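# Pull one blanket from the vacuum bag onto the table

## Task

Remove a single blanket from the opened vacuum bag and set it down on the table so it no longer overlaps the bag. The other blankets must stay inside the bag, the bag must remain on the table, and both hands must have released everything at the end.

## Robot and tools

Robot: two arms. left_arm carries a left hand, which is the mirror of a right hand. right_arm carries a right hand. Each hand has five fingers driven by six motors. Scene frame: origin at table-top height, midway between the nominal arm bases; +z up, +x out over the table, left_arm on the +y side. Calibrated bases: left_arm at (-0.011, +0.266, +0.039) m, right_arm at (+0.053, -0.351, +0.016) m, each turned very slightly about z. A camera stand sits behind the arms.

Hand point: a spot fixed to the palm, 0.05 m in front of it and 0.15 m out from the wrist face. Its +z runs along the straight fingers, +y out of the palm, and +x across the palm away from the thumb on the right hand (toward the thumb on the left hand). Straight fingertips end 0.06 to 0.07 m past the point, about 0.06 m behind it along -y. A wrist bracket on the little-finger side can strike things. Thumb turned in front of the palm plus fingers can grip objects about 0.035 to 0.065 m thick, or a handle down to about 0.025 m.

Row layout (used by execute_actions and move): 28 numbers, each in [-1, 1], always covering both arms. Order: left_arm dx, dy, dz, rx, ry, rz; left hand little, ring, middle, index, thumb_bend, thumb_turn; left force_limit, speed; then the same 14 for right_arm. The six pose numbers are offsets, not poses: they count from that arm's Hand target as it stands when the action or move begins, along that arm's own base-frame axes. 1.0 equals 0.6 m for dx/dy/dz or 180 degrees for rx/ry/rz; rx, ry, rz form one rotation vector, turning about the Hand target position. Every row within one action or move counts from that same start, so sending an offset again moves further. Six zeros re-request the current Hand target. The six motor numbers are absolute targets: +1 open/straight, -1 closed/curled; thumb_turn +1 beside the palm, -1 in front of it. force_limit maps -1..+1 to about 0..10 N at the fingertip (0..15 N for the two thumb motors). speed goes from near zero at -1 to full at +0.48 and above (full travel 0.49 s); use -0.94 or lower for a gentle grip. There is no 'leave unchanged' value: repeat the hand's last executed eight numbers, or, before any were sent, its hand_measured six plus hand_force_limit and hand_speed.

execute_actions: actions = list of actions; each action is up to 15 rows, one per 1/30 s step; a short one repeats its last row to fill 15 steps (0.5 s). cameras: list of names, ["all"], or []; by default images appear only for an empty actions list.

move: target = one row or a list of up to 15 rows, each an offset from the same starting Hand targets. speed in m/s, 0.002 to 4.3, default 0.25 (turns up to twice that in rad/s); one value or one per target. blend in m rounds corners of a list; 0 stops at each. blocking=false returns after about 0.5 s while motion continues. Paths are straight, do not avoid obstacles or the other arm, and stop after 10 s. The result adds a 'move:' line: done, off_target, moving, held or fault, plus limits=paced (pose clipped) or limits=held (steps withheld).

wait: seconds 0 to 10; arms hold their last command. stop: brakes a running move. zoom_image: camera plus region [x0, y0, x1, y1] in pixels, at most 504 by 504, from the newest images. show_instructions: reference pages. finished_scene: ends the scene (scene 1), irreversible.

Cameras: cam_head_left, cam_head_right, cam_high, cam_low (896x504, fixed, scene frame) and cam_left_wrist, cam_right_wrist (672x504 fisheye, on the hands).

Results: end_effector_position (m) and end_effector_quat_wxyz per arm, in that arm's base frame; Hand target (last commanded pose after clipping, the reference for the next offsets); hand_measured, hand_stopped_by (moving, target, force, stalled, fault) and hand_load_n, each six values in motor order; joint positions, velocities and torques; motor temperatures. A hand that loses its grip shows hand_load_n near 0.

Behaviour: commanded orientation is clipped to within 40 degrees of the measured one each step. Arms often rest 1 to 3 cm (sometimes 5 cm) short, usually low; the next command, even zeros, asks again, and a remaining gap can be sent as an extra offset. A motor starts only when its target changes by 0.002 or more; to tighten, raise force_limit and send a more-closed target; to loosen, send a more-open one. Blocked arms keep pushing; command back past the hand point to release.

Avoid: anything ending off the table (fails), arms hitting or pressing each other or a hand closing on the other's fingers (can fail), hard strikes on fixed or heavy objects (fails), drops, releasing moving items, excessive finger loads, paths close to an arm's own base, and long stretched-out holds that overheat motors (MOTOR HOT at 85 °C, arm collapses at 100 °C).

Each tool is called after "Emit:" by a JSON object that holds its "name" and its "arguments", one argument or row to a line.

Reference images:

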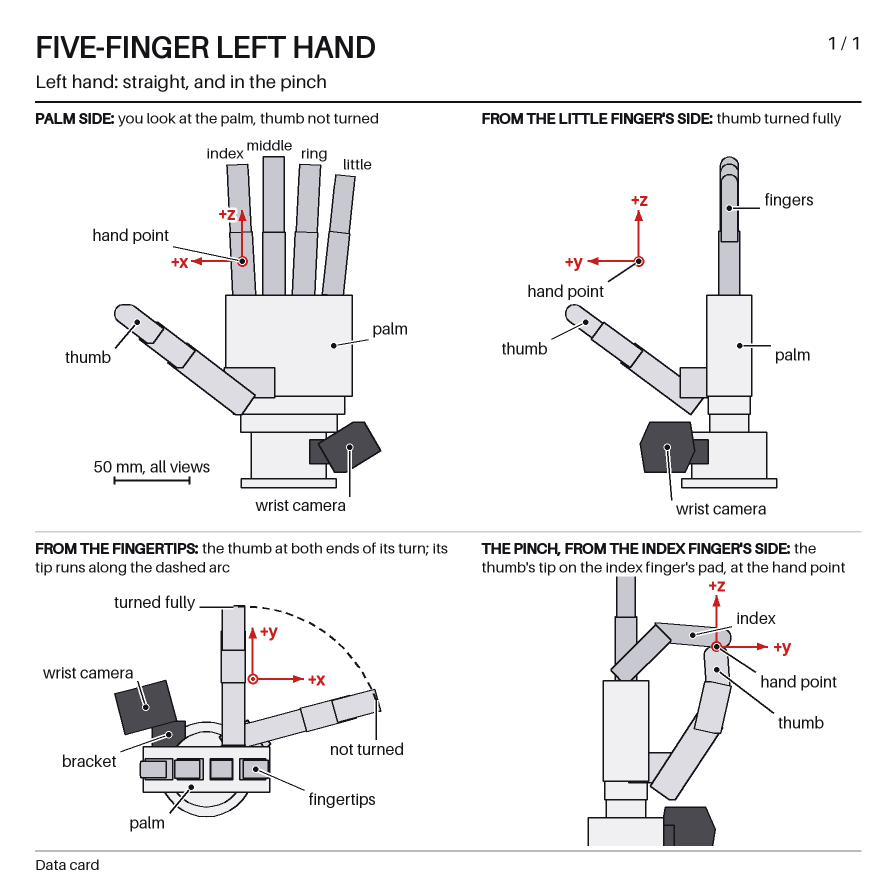

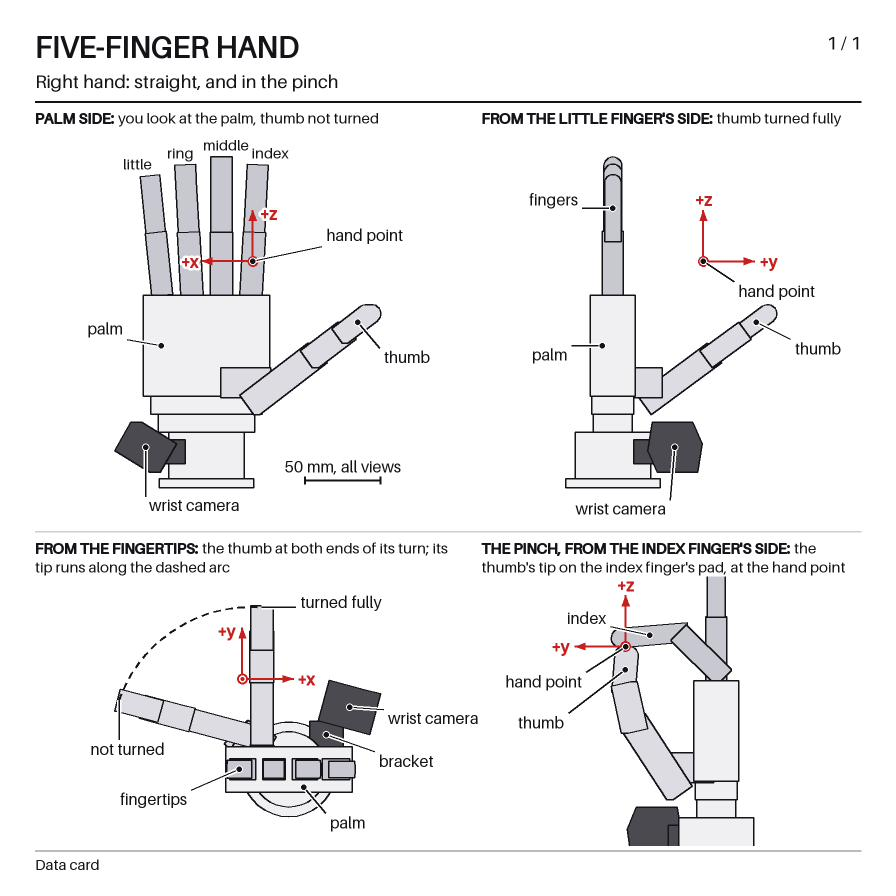

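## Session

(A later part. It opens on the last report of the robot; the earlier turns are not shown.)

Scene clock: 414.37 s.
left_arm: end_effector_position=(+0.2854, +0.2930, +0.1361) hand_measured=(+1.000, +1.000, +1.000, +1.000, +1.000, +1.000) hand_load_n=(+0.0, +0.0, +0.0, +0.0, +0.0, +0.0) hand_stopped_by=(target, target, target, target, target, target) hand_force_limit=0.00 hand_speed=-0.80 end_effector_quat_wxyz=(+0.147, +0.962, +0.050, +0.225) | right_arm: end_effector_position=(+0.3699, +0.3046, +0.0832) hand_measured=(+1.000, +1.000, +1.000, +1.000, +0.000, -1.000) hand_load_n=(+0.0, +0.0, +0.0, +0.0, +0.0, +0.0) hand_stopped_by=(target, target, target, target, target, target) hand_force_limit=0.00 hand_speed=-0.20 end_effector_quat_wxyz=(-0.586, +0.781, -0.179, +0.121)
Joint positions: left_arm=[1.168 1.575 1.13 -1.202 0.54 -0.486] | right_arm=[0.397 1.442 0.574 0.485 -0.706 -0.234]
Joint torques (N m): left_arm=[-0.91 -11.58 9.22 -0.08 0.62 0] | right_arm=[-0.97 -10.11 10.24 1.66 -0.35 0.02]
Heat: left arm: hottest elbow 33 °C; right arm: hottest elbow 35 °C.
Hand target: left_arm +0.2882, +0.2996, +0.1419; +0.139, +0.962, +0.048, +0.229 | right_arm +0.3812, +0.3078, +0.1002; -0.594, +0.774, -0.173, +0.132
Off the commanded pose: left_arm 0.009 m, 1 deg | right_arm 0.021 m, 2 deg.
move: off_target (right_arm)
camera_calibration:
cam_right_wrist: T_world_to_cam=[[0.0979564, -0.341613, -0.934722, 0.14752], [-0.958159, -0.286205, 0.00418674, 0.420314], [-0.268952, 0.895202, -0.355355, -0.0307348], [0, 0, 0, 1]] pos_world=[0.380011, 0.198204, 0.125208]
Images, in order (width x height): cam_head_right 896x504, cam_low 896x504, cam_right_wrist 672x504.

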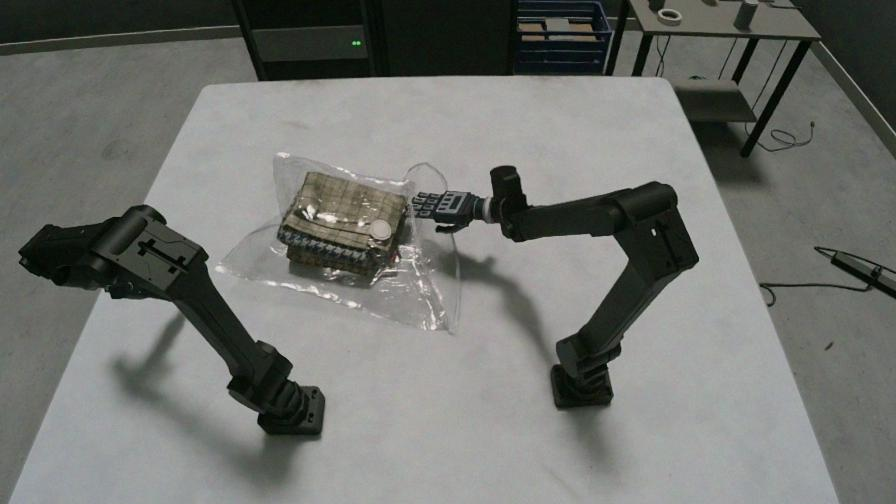

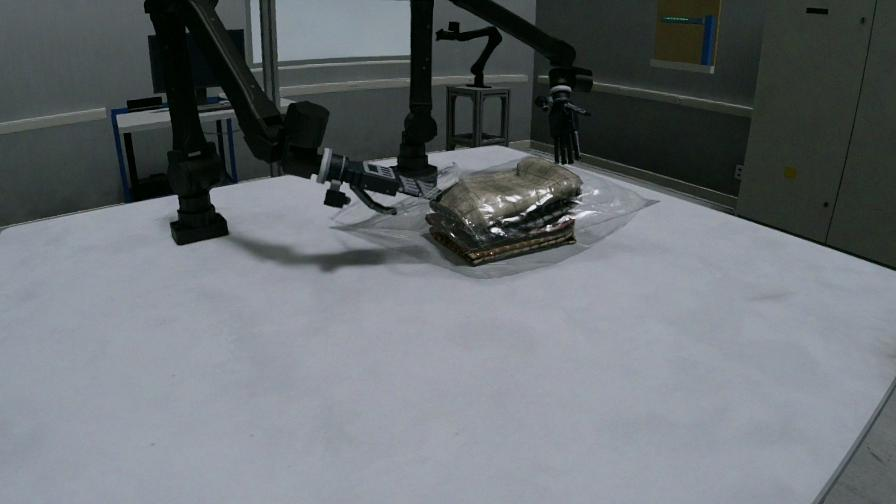

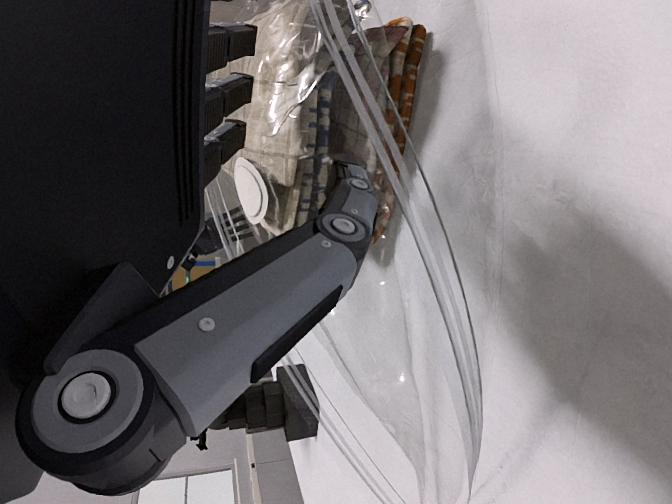

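Emit:
{"name": "wait", "arguments": {
  "seconds": 0.1,
  "cameras": ["all"]
}}

Emit:
{"name": "zoom_image", "arguments": {
  "camera": "cam_head_left",
  "region": [360, 150, 480, 270]
}}

Emit:
{"name": "zoom_image", "arguments": {
  "camera": "cam_head_right",
  "region": [370, 150, 490, 270]
}}

Emit:
{"name": "zoom_image", "arguments": {
  "camera": "cam_high",
  "region": [340, 180, 460, 300]
}}

Emit:
{"name": "zoom_image", "arguments": {
  "camera": "cam_left_wrist",
  "region": [0, 60, 300, 360]
}}

Scene clock: 423.87 s.
left_arm: end_effector_position=(+0.2854, +0.2930, +0.1361) hand_measured=(+1.000, +1.000, +1.000, +1.000, +1.000, +1.000) hand_load_n=(+0.0, +0.0, +0.0, +0.0, +0.0, +0.0) hand_stopped_by=(target, target, target, target, target, target) hand_force_limit=0.00 hand_speed=-0.80 end_effector_quat_wxyz=(+0.147, +0.962, +0.050, +0.225) | right_arm: end_effector_position=(+0.3699, +0.3046, +0.0832) hand_measured=(+1.000, +1.000, +1.000, +1.000, +0.000, -1.000) hand_load_n=(+0.0, +0.0, +0.0, +0.0, +0.0, +0.0) hand_stopped_by=(target, target, target, target, target, target) hand_force_limit=0.00 hand_speed=-0.20 end_effector_quat_wxyz=(-0.586, +0.781, -0.179, +0.121)
Joint positions: left_arm=[1.168 1.575 1.13 -1.202 0.54 -0.486] | right_arm=[0.397 1.442 0.574 0.485 -0.706 -0.234]
Joint torques (N m): left_arm=[-0.91 -11.58 9.22 -0.08 0.63 0.01] | right_arm=[-0.97 -10.05 10.25 1.69 -0.35 0.02]
Heat: left arm: hottest elbow 33 °C; right arm: hottest elbow 35 °C.
Hand target: left_arm +0.2882, +0.2996, +0.1419; +0.139, +0.962, +0.048, +0.229 | right_arm +0.3812, +0.3078, +0.1003; -0.594, +0.774, -0.172, +0.132
Off the commanded pose: left_arm 0.009 m, 1 deg | right_arm 0.021 m, 2 deg.
wait: 0.10 s; at rest from the start
camera_calibration:
cam_right_wrist: T_world_to_cam=[[0.0979564, -0.341613, -0.934722, 0.14752], [-0.958159, -0.286205, 0.00418674, 0.420314], [-0.268952, 0.895202, -0.355355, -0.0307348], [0, 0, 0, 1]] pos_world=[0.380011, 0.198204, 0.125208]

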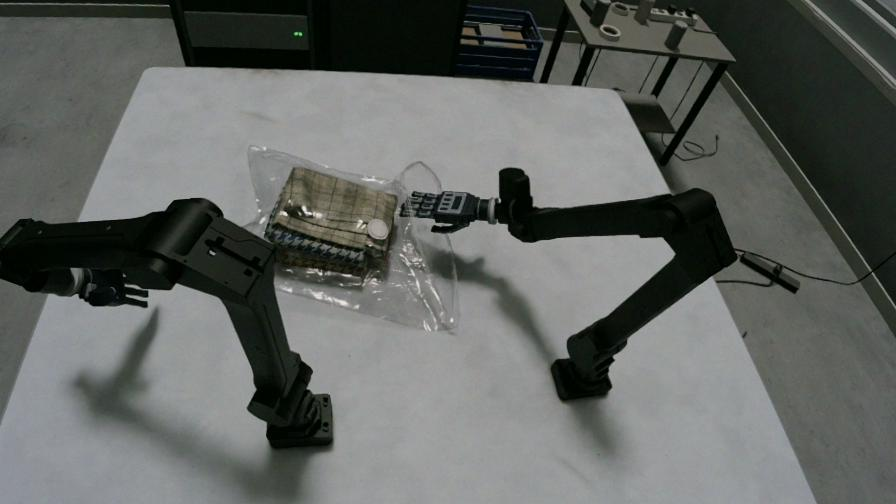

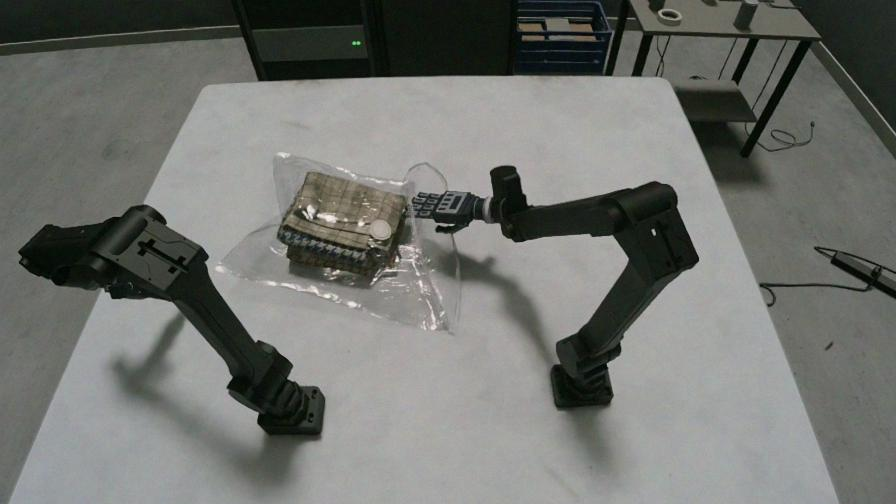

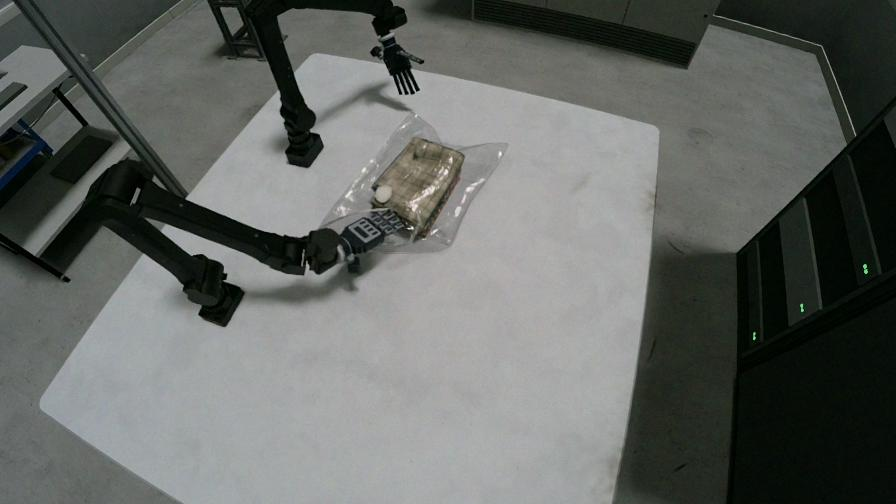

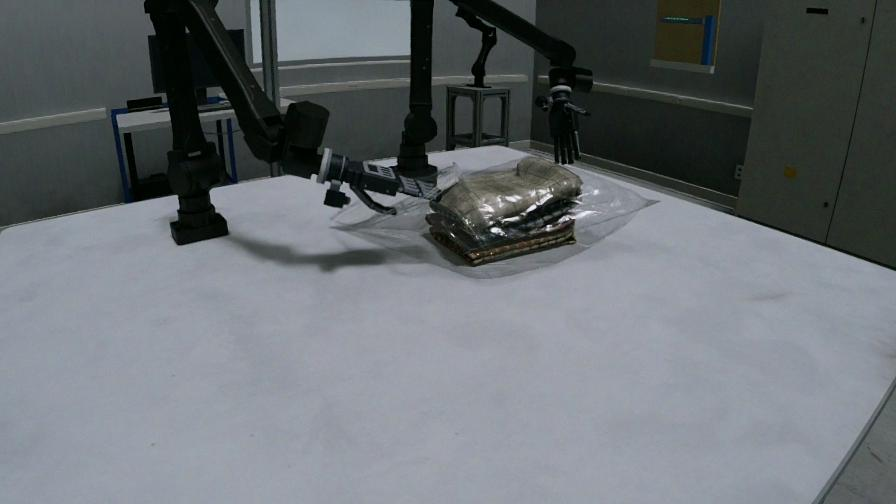

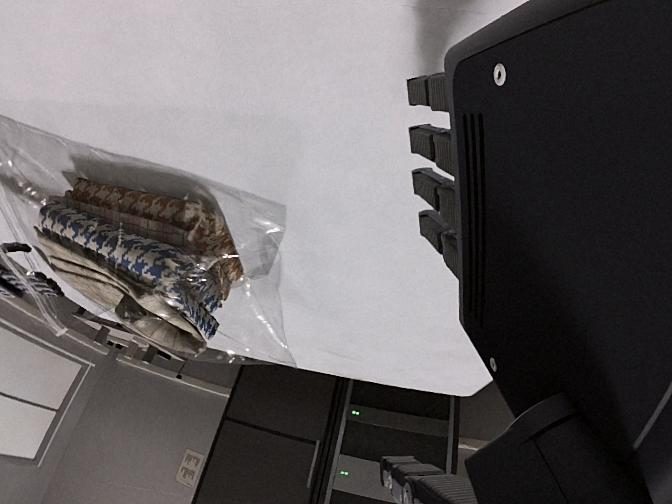

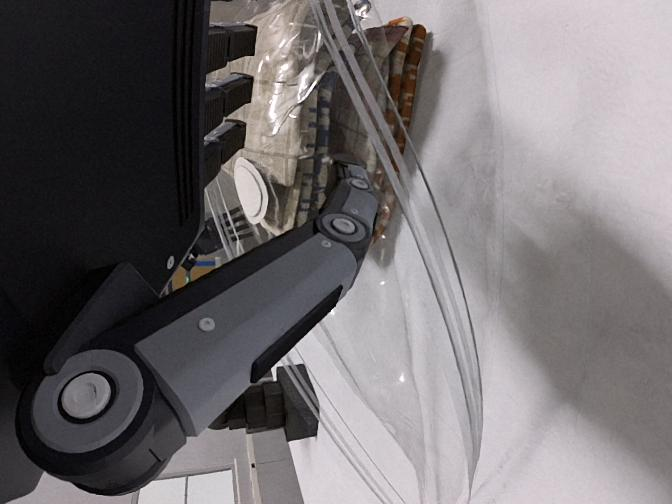

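Scaled by 4.200.

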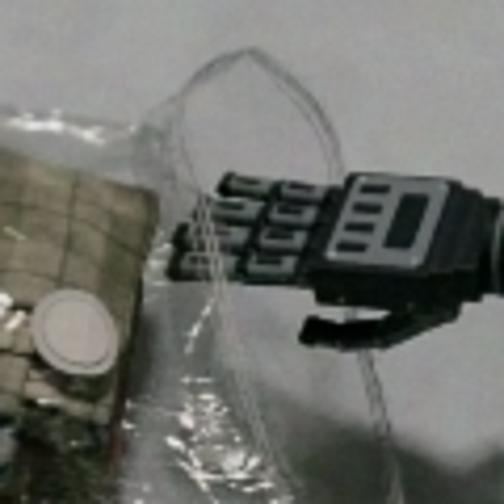

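Scaled by 4.200.

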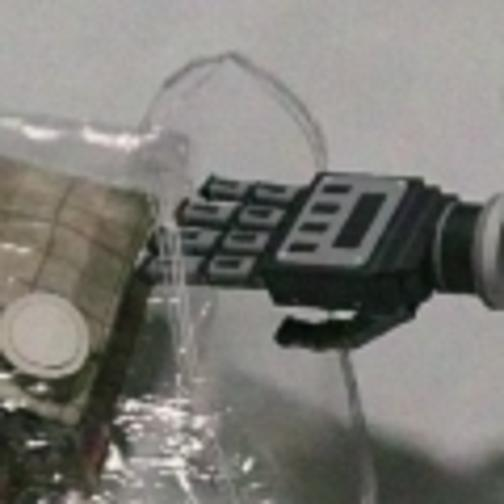

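Scaled by 4.200.

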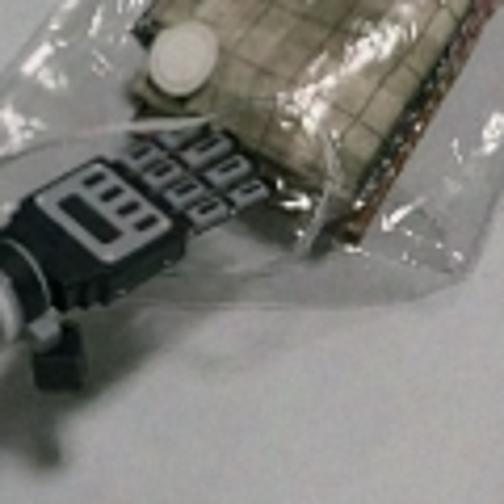

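Scaled by 1.680 from the camera's 672x504 image, which has a finer 960x720 frame.

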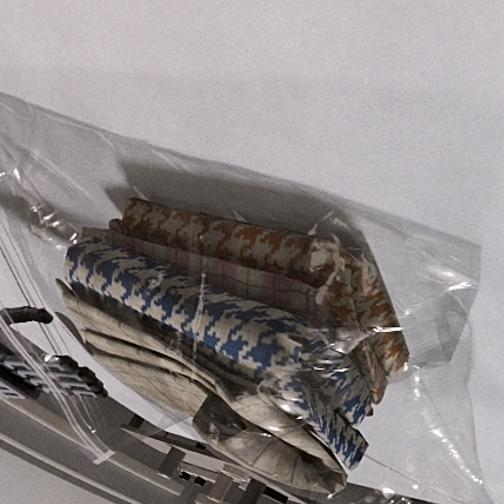

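Emit:
{"name": "move", "arguments": {
  "target": [0,0,0,0,0,0,1,1,1,1,1,1,0,-0.8,-0.02,-0.13,-0.02,0,0,0,1,1,1,1,0.0,-1,0,-0.2],
  "speed": 0.1,
  "cameras": ["cam_low","cam_right_wrist","cam_head_right","cam_high"]
}}

Emit:
{"name": "zoom_image", "arguments": {
  "camera": "cam_right_wrist",
  "region": [190, 0, 430, 240]
}}

Emit:
{"name": "zoom_image", "arguments": {
  "camera": "cam_high",
  "region": [340, 180, 460, 300]
}}

Emit:
{"name": "zoom_image", "arguments": {
  "camera": "cam_head_right",
  "region": [370, 150, 490, 270]
}}

Scene clock: 432.80 s.
left_arm: end_effector_position=(+0.2854, +0.2930, +0.1361) hand_measured=(+1.000, +1.000, +1.000, +1.000, +1.000, +1.000) hand_load_n=(+0.0, +0.0, +0.0, +0.0, +0.0, +0.0) hand_stopped_by=(target, target, target, target, target, target) hand_force_limit=0.00 hand_speed=-0.80 end_effector_quat_wxyz=(+0.147, +0.962, +0.050, +0.225) | right_arm: end_effector_position=(+0.3692, +0.2351, +0.0850) hand_measured=(+1.000, +1.000, +1.000, +1.000, +0.000, -1.000) hand_load_n=(+0.0, +0.0, -0.5, -0.5, +0.0, +0.0) hand_stopped_by=(target, target, target, target, target, target) hand_force_limit=0.00 hand_speed=-0.20 end_effector_quat_wxyz=(-0.594, +0.775, -0.174, +0.125)
Joint positions: left_arm=[1.168 1.575 1.13 -1.202 0.54 -0.486] | right_arm=[0.2 1.383 0.519 0.43 -0.896 -0.333]
Joint torques (N m): left_arm=[-0.91 -11.58 9.22 -0.1 0.63 0] | right_arm=[-1.79 -9.29 7.21 1.57 -0.44 -0.09]
Heat: left arm: hottest elbow 33 °C; right arm: hottest elbow 35 °C.
Hand target: left_arm +0.2882, +0.2996, +0.1419; +0.139, +0.962, +0.048, +0.229 | right_arm +0.3691, +0.2298, +0.0881; -0.594, +0.774, -0.173, +0.132
Off the commanded pose: left_arm 0.009 m, 1 deg | right_arm 0.006 m, 1 deg.
move: done
camera_calibration:
cam_right_wrist: T_world_to_cam=[[0.114723, -0.324209, -0.939003, 0.115673], [-0.956716, -0.29055, -0.0165692, 0.401957], [-0.267455, 0.900261, -0.343509, 0.0292104], [0, 0, 0, 1]] pos_world=[0.379101, 0.127994, 0.125312]
Images, in order (width x height): cam_head_right 896x504, cam_high 896x504, cam_low 896x504, cam_right_wrist 672x504.

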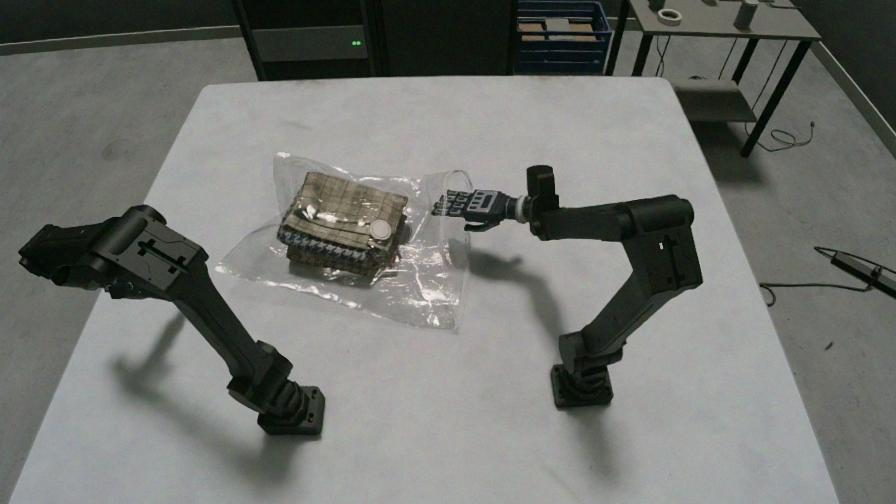

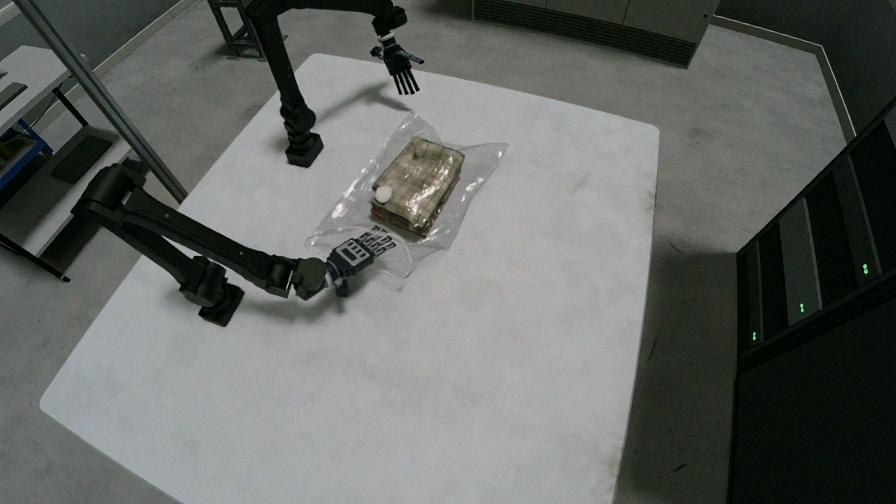

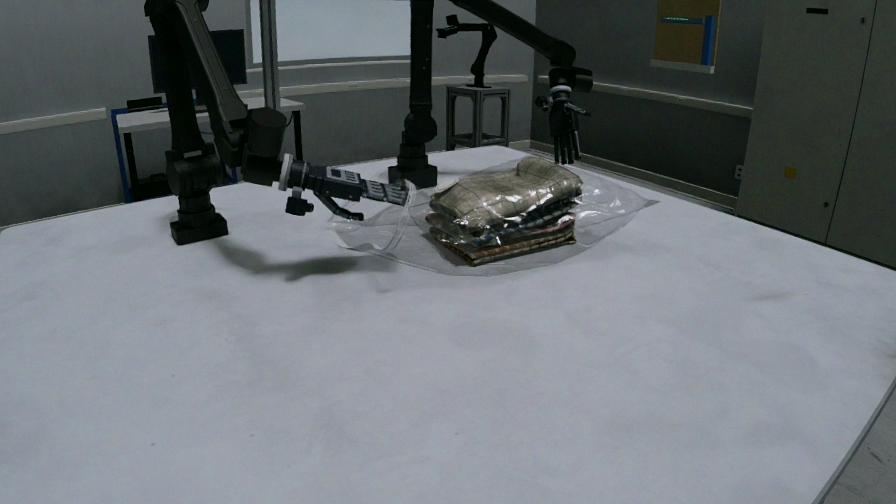

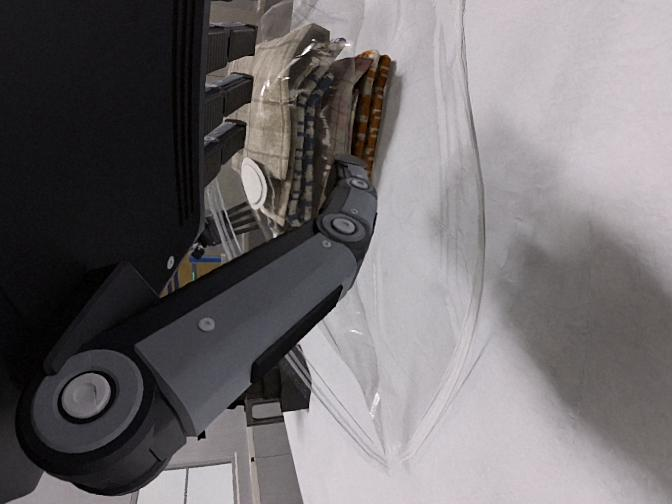

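Scaled by 2.100 from the camera's 672x504 image, which has a finer 960x720 frame.

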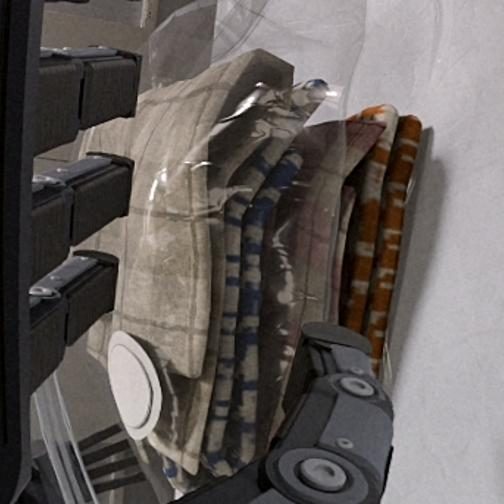

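Scaled by 4.200.

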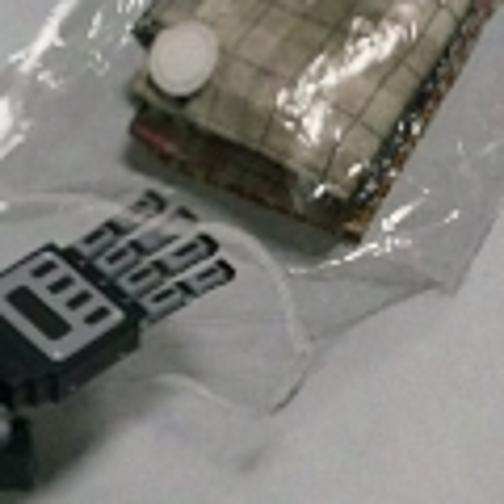

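Scaled by 4.200.

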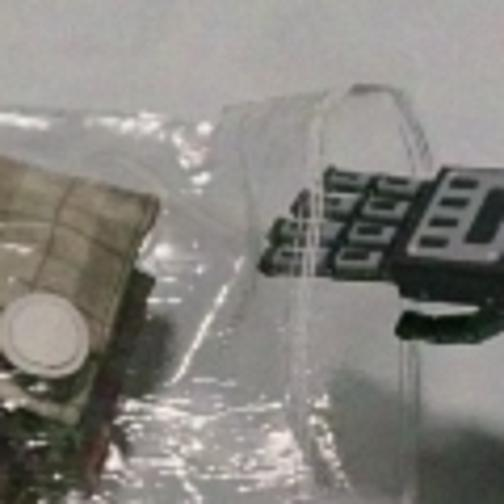

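Emit:
{"name": "move", "arguments": {
  "target": [
    [0,0,0,0,0,0,1,1,1,1,1,1,0,-0.8,-0.015,-0.04,-0.05,0,0,0,1,1,1,1,-0.88,-1,0,-0.2],
    [0,0,0,0,0,0,1,1,1,1,1,1,0,-0.8,-0.02,-0.03,-0.16,0,0,0,1,1,1,1,-0.88,-1,0,-0.2]
  ],
  "speed": 0.1,
  "cameras": ["cam_low","cam_right_wrist","cam_head_right"]
}}

Emit:
{"name": "zoom_image", "arguments": {
  "camera": "cam_right_wrist",
  "region": [190, 0, 430, 240]
}}

Emit:
{"name": "zoom_image", "arguments": {
  "camera": "cam_low",
  "region": [350, 150, 490, 290]
}}

Scene clock: 473.37 s.
left_arm: end_effector_position=(+0.2854, +0.2930, +0.1361) hand_measured=(+1.000, +1.000, +1.000, +1.000, +1.000, +1.000) hand_load_n=(+0.0, +0.0, +0.0, +0.0, +0.0, +0.0) hand_stopped_by=(target, target, target, target, target, target) hand_force_limit=0.00 hand_speed=-0.80 end_effector_quat_wxyz=(+0.147, +0.962, +0.050, +0.225) | right_arm: end_effector_position=(+0.3619, +0.2094, -0.0035) hand_measured=(+1.000, +1.000, +1.000, +1.000, -0.880, -1.000) hand_load_n=(+0.0, +0.0, -0.5, -0.5, +0.0, +0.0) hand_stopped_by=(target, target, target, target, target, target) hand_force_limit=0.00 hand_speed=-0.20 end_effector_quat_wxyz=(-0.594, +0.774, -0.171, +0.138)
Joint positions: left_arm=[1.168 1.575 1.13 -1.202 0.54 -0.486] | right_arm=[0.131 1.678 0.43 0.795 -0.945 -0.387]
Joint torques (N m): left_arm=[-0.97 -11.58 9.22 -0.1 0.62 0.01] | right_arm=[0.03 -7.88 4.18 2.41 -0.29 0.07]
Heat: left arm: hottest elbow 33 °C; right arm: hottest elbow 35 °C.
Hand target: left_arm +0.2882, +0.2996, +0.1419; +0.139, +0.962, +0.048, +0.229 | right_arm +0.3571, +0.2118, -0.0079; -0.594, +0.774, -0.173, +0.132
Off the commanded pose: left_arm 0.009 m, 1 deg | right_arm 0.007 m, 1 deg.
move: done
camera_calibration:
cam_right_wrist: T_world_to_cam=[[0.133243, -0.330141, -0.93448, 0.019583], [-0.959294, -0.279854, -0.0379115, 0.384593], [-0.249002, 0.901493, -0.353991, 0.0130884], [0, 0, 0, 1]] pos_world=[0.369587, 0.102296, 0.0375136]
Images, in order (width x height): cam_head_right 896x504, cam_low 896x504, cam_right_wrist 672x504.

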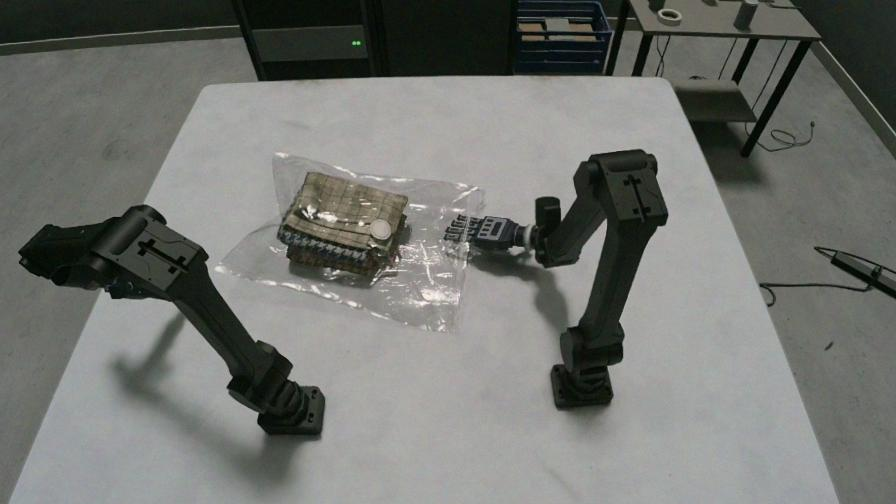

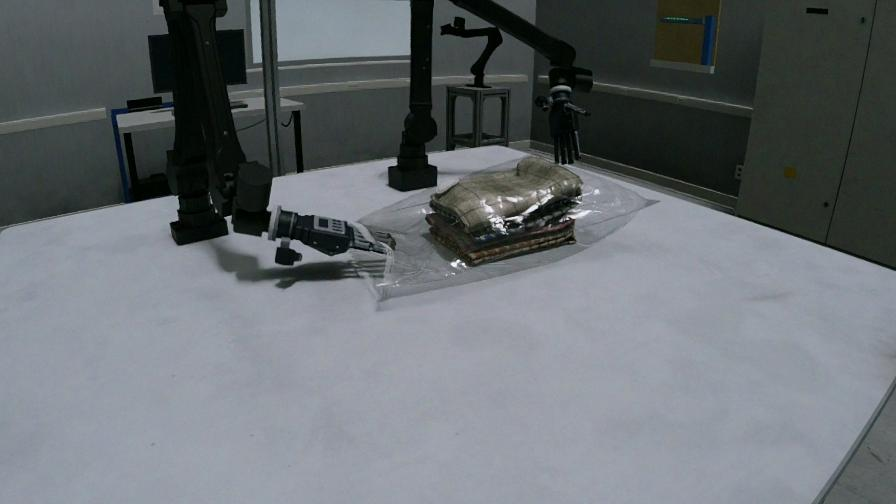

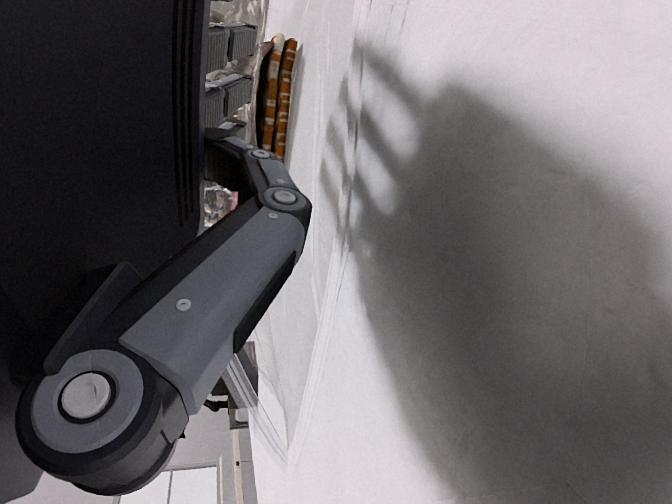

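Scaled by 2.100 from the camera's 672x504 image, which has a finer 960x720 frame.

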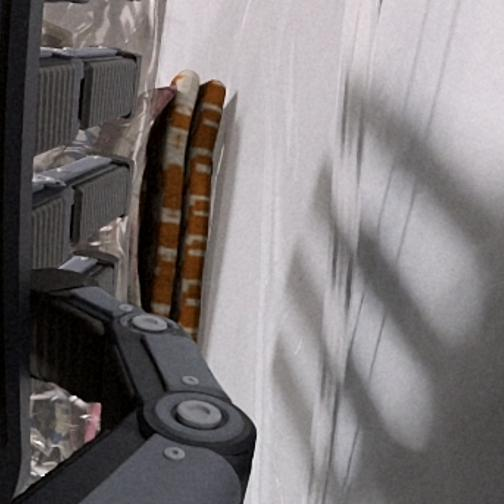

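Scaled by 3.600.

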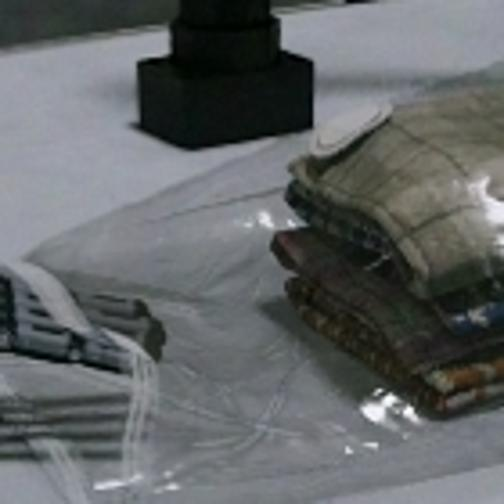

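Emit:
{"name": "move", "arguments": {
  "target": [
    [0,0,0,0,0,0,1,1,1,1,1,1,0,-0.8,0.048,0.2,0.0,0,0,0,1,1,1,1,-0.88,-1,0,-0.2]
  ],
  "speed": 0.08,
  "cameras": ["cam_low","cam_right_wrist","cam_head_right","cam_high"]
}}

Emit:
{"name": "zoom_image", "arguments": {
  "camera": "cam_right_wrist",
  "region": [190, 0, 430, 240]
}}

Emit:
{"name": "zoom_image", "arguments": {
  "camera": "cam_low",
  "region": [350, 150, 490, 290]
}}

Emit:
{"name": "zoom_image", "arguments": {
  "camera": "cam_head_right",
  "region": [370, 150, 490, 270]
}}

Scene clock: 479.07 s.
left_arm: end_effector_position=(+0.2854, +0.2930, +0.1361) hand_measured=(+1.000, +1.000, +1.000, +1.000, +1.000, +1.000) hand_load_n=(+0.0, +0.0, +0.0, +0.0, +0.0, +0.0) hand_stopped_by=(target, target, target, target, target, target) hand_force_limit=0.00 hand_speed=-0.80 end_effector_quat_wxyz=(+0.147, +0.962, +0.050, +0.225) | right_arm: end_effector_position=(+0.3723, +0.3180, -0.0159) hand_measured=(+1.000, +1.000, +1.000, +1.000, -0.880, -1.000) hand_load_n=(+0.0, +0.0, +0.0, -0.5, +0.0, +0.0) hand_stopped_by=(target, target, target, target, target, target) hand_force_limit=0.00 hand_speed=-0.20 end_effector_quat_wxyz=(-0.583, +0.782, -0.182, +0.126)
Joint positions: left_arm=[1.168 1.575 1.13 -1.202 0.54 -0.486] | right_arm=[0.434 1.787 0.546 0.868 -0.66 -0.22]
Joint torques (N m): left_arm=[-0.91 -11.58 9.21 -0.09 0.62 0] | right_arm=[0.21 -9.82 8.34 2.62 -0.19 0.07]
Heat: left arm: hottest elbow 33 °C; right arm: hottest elbow 35 °C.
Hand target: left_arm +0.2882, +0.2996, +0.1419; +0.139, +0.962, +0.048, +0.229 | right_arm +0.3861, +0.3318, -0.0077; -0.594, +0.774, -0.172, +0.132
Off the commanded pose: left_arm 0.009 m, 1 deg | right_arm 0.021 m, 2 deg.
move: off_target (right_arm)
camera_calibration:
cam_right_wrist: T_world_to_cam=[[0.0974637, -0.347996, -0.932416, 0.0615598], [-0.961114, -0.276139, 0.00259716, 0.424709], [-0.25838, 0.895905, -0.361378, -0.0815995], [0, 0, 0, 1]] pos_world=[0.38111, 0.211807, 0.026808]
Images, in order (width x height): cam_head_right 896x504, cam_high 896x504, cam_low 896x504, cam_right_wrist 672x504.

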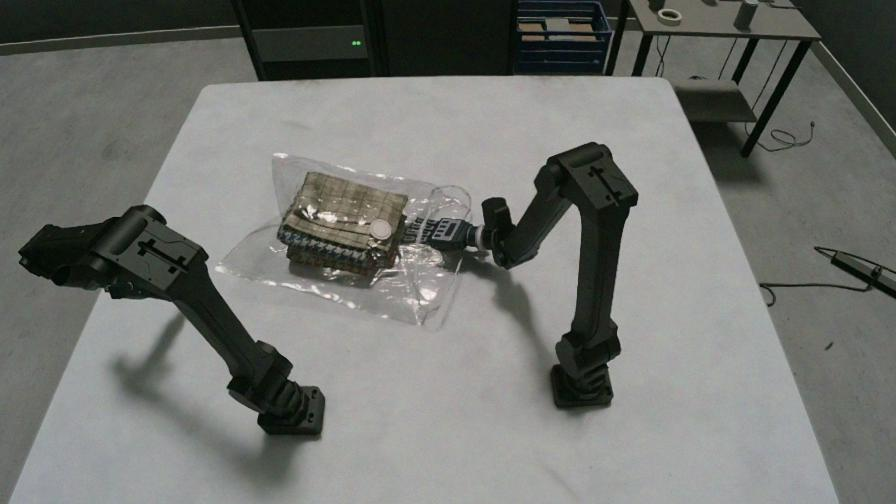

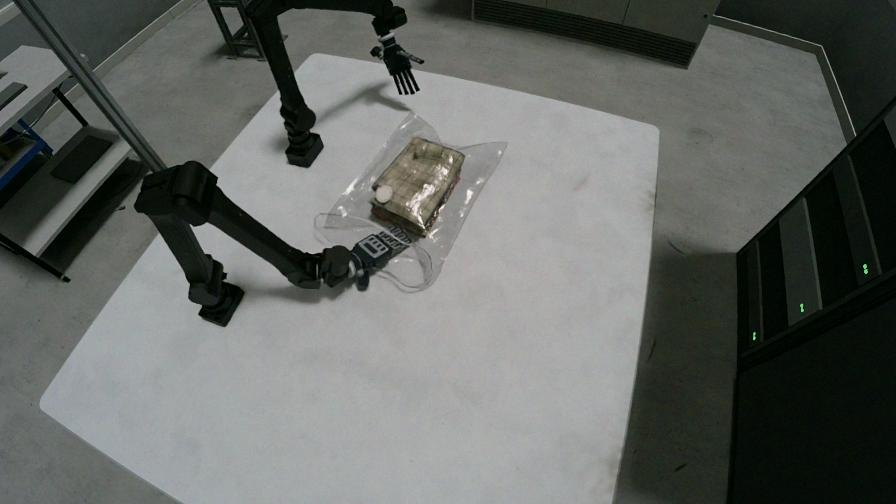

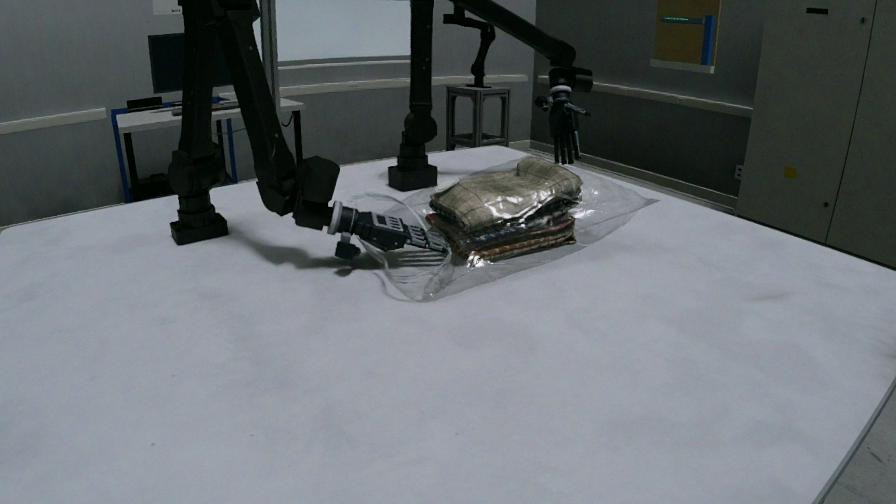

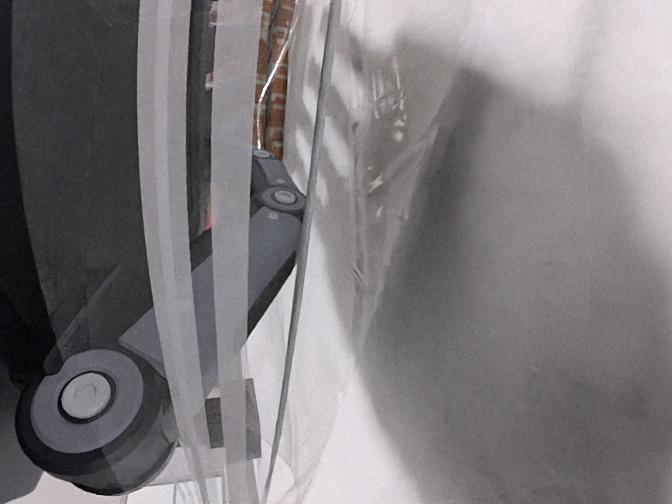

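Scaled by 2.100 from the camera's 672x504 image, which has a finer 960x720 frame.

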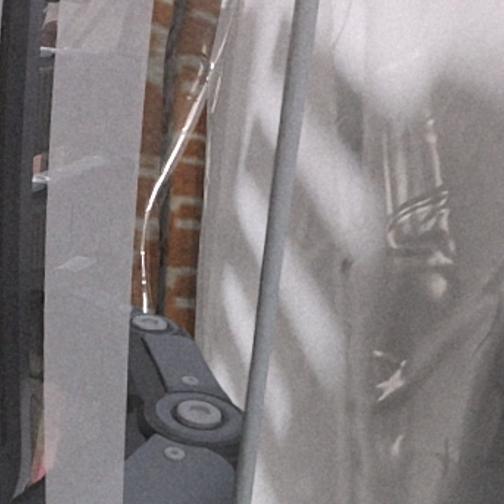

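Scaled by 3.600.

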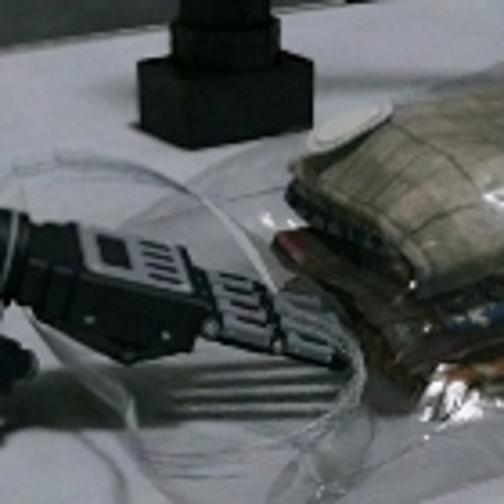

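Scaled by 4.200.

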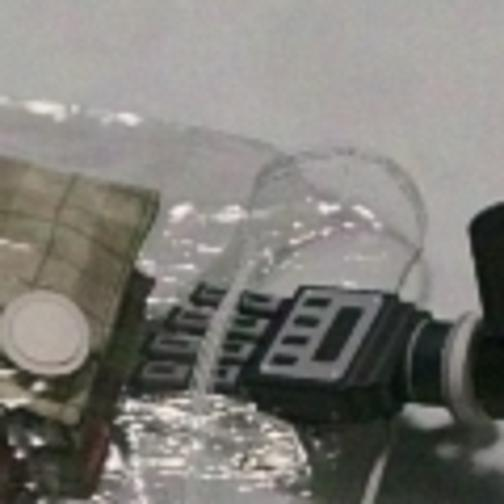

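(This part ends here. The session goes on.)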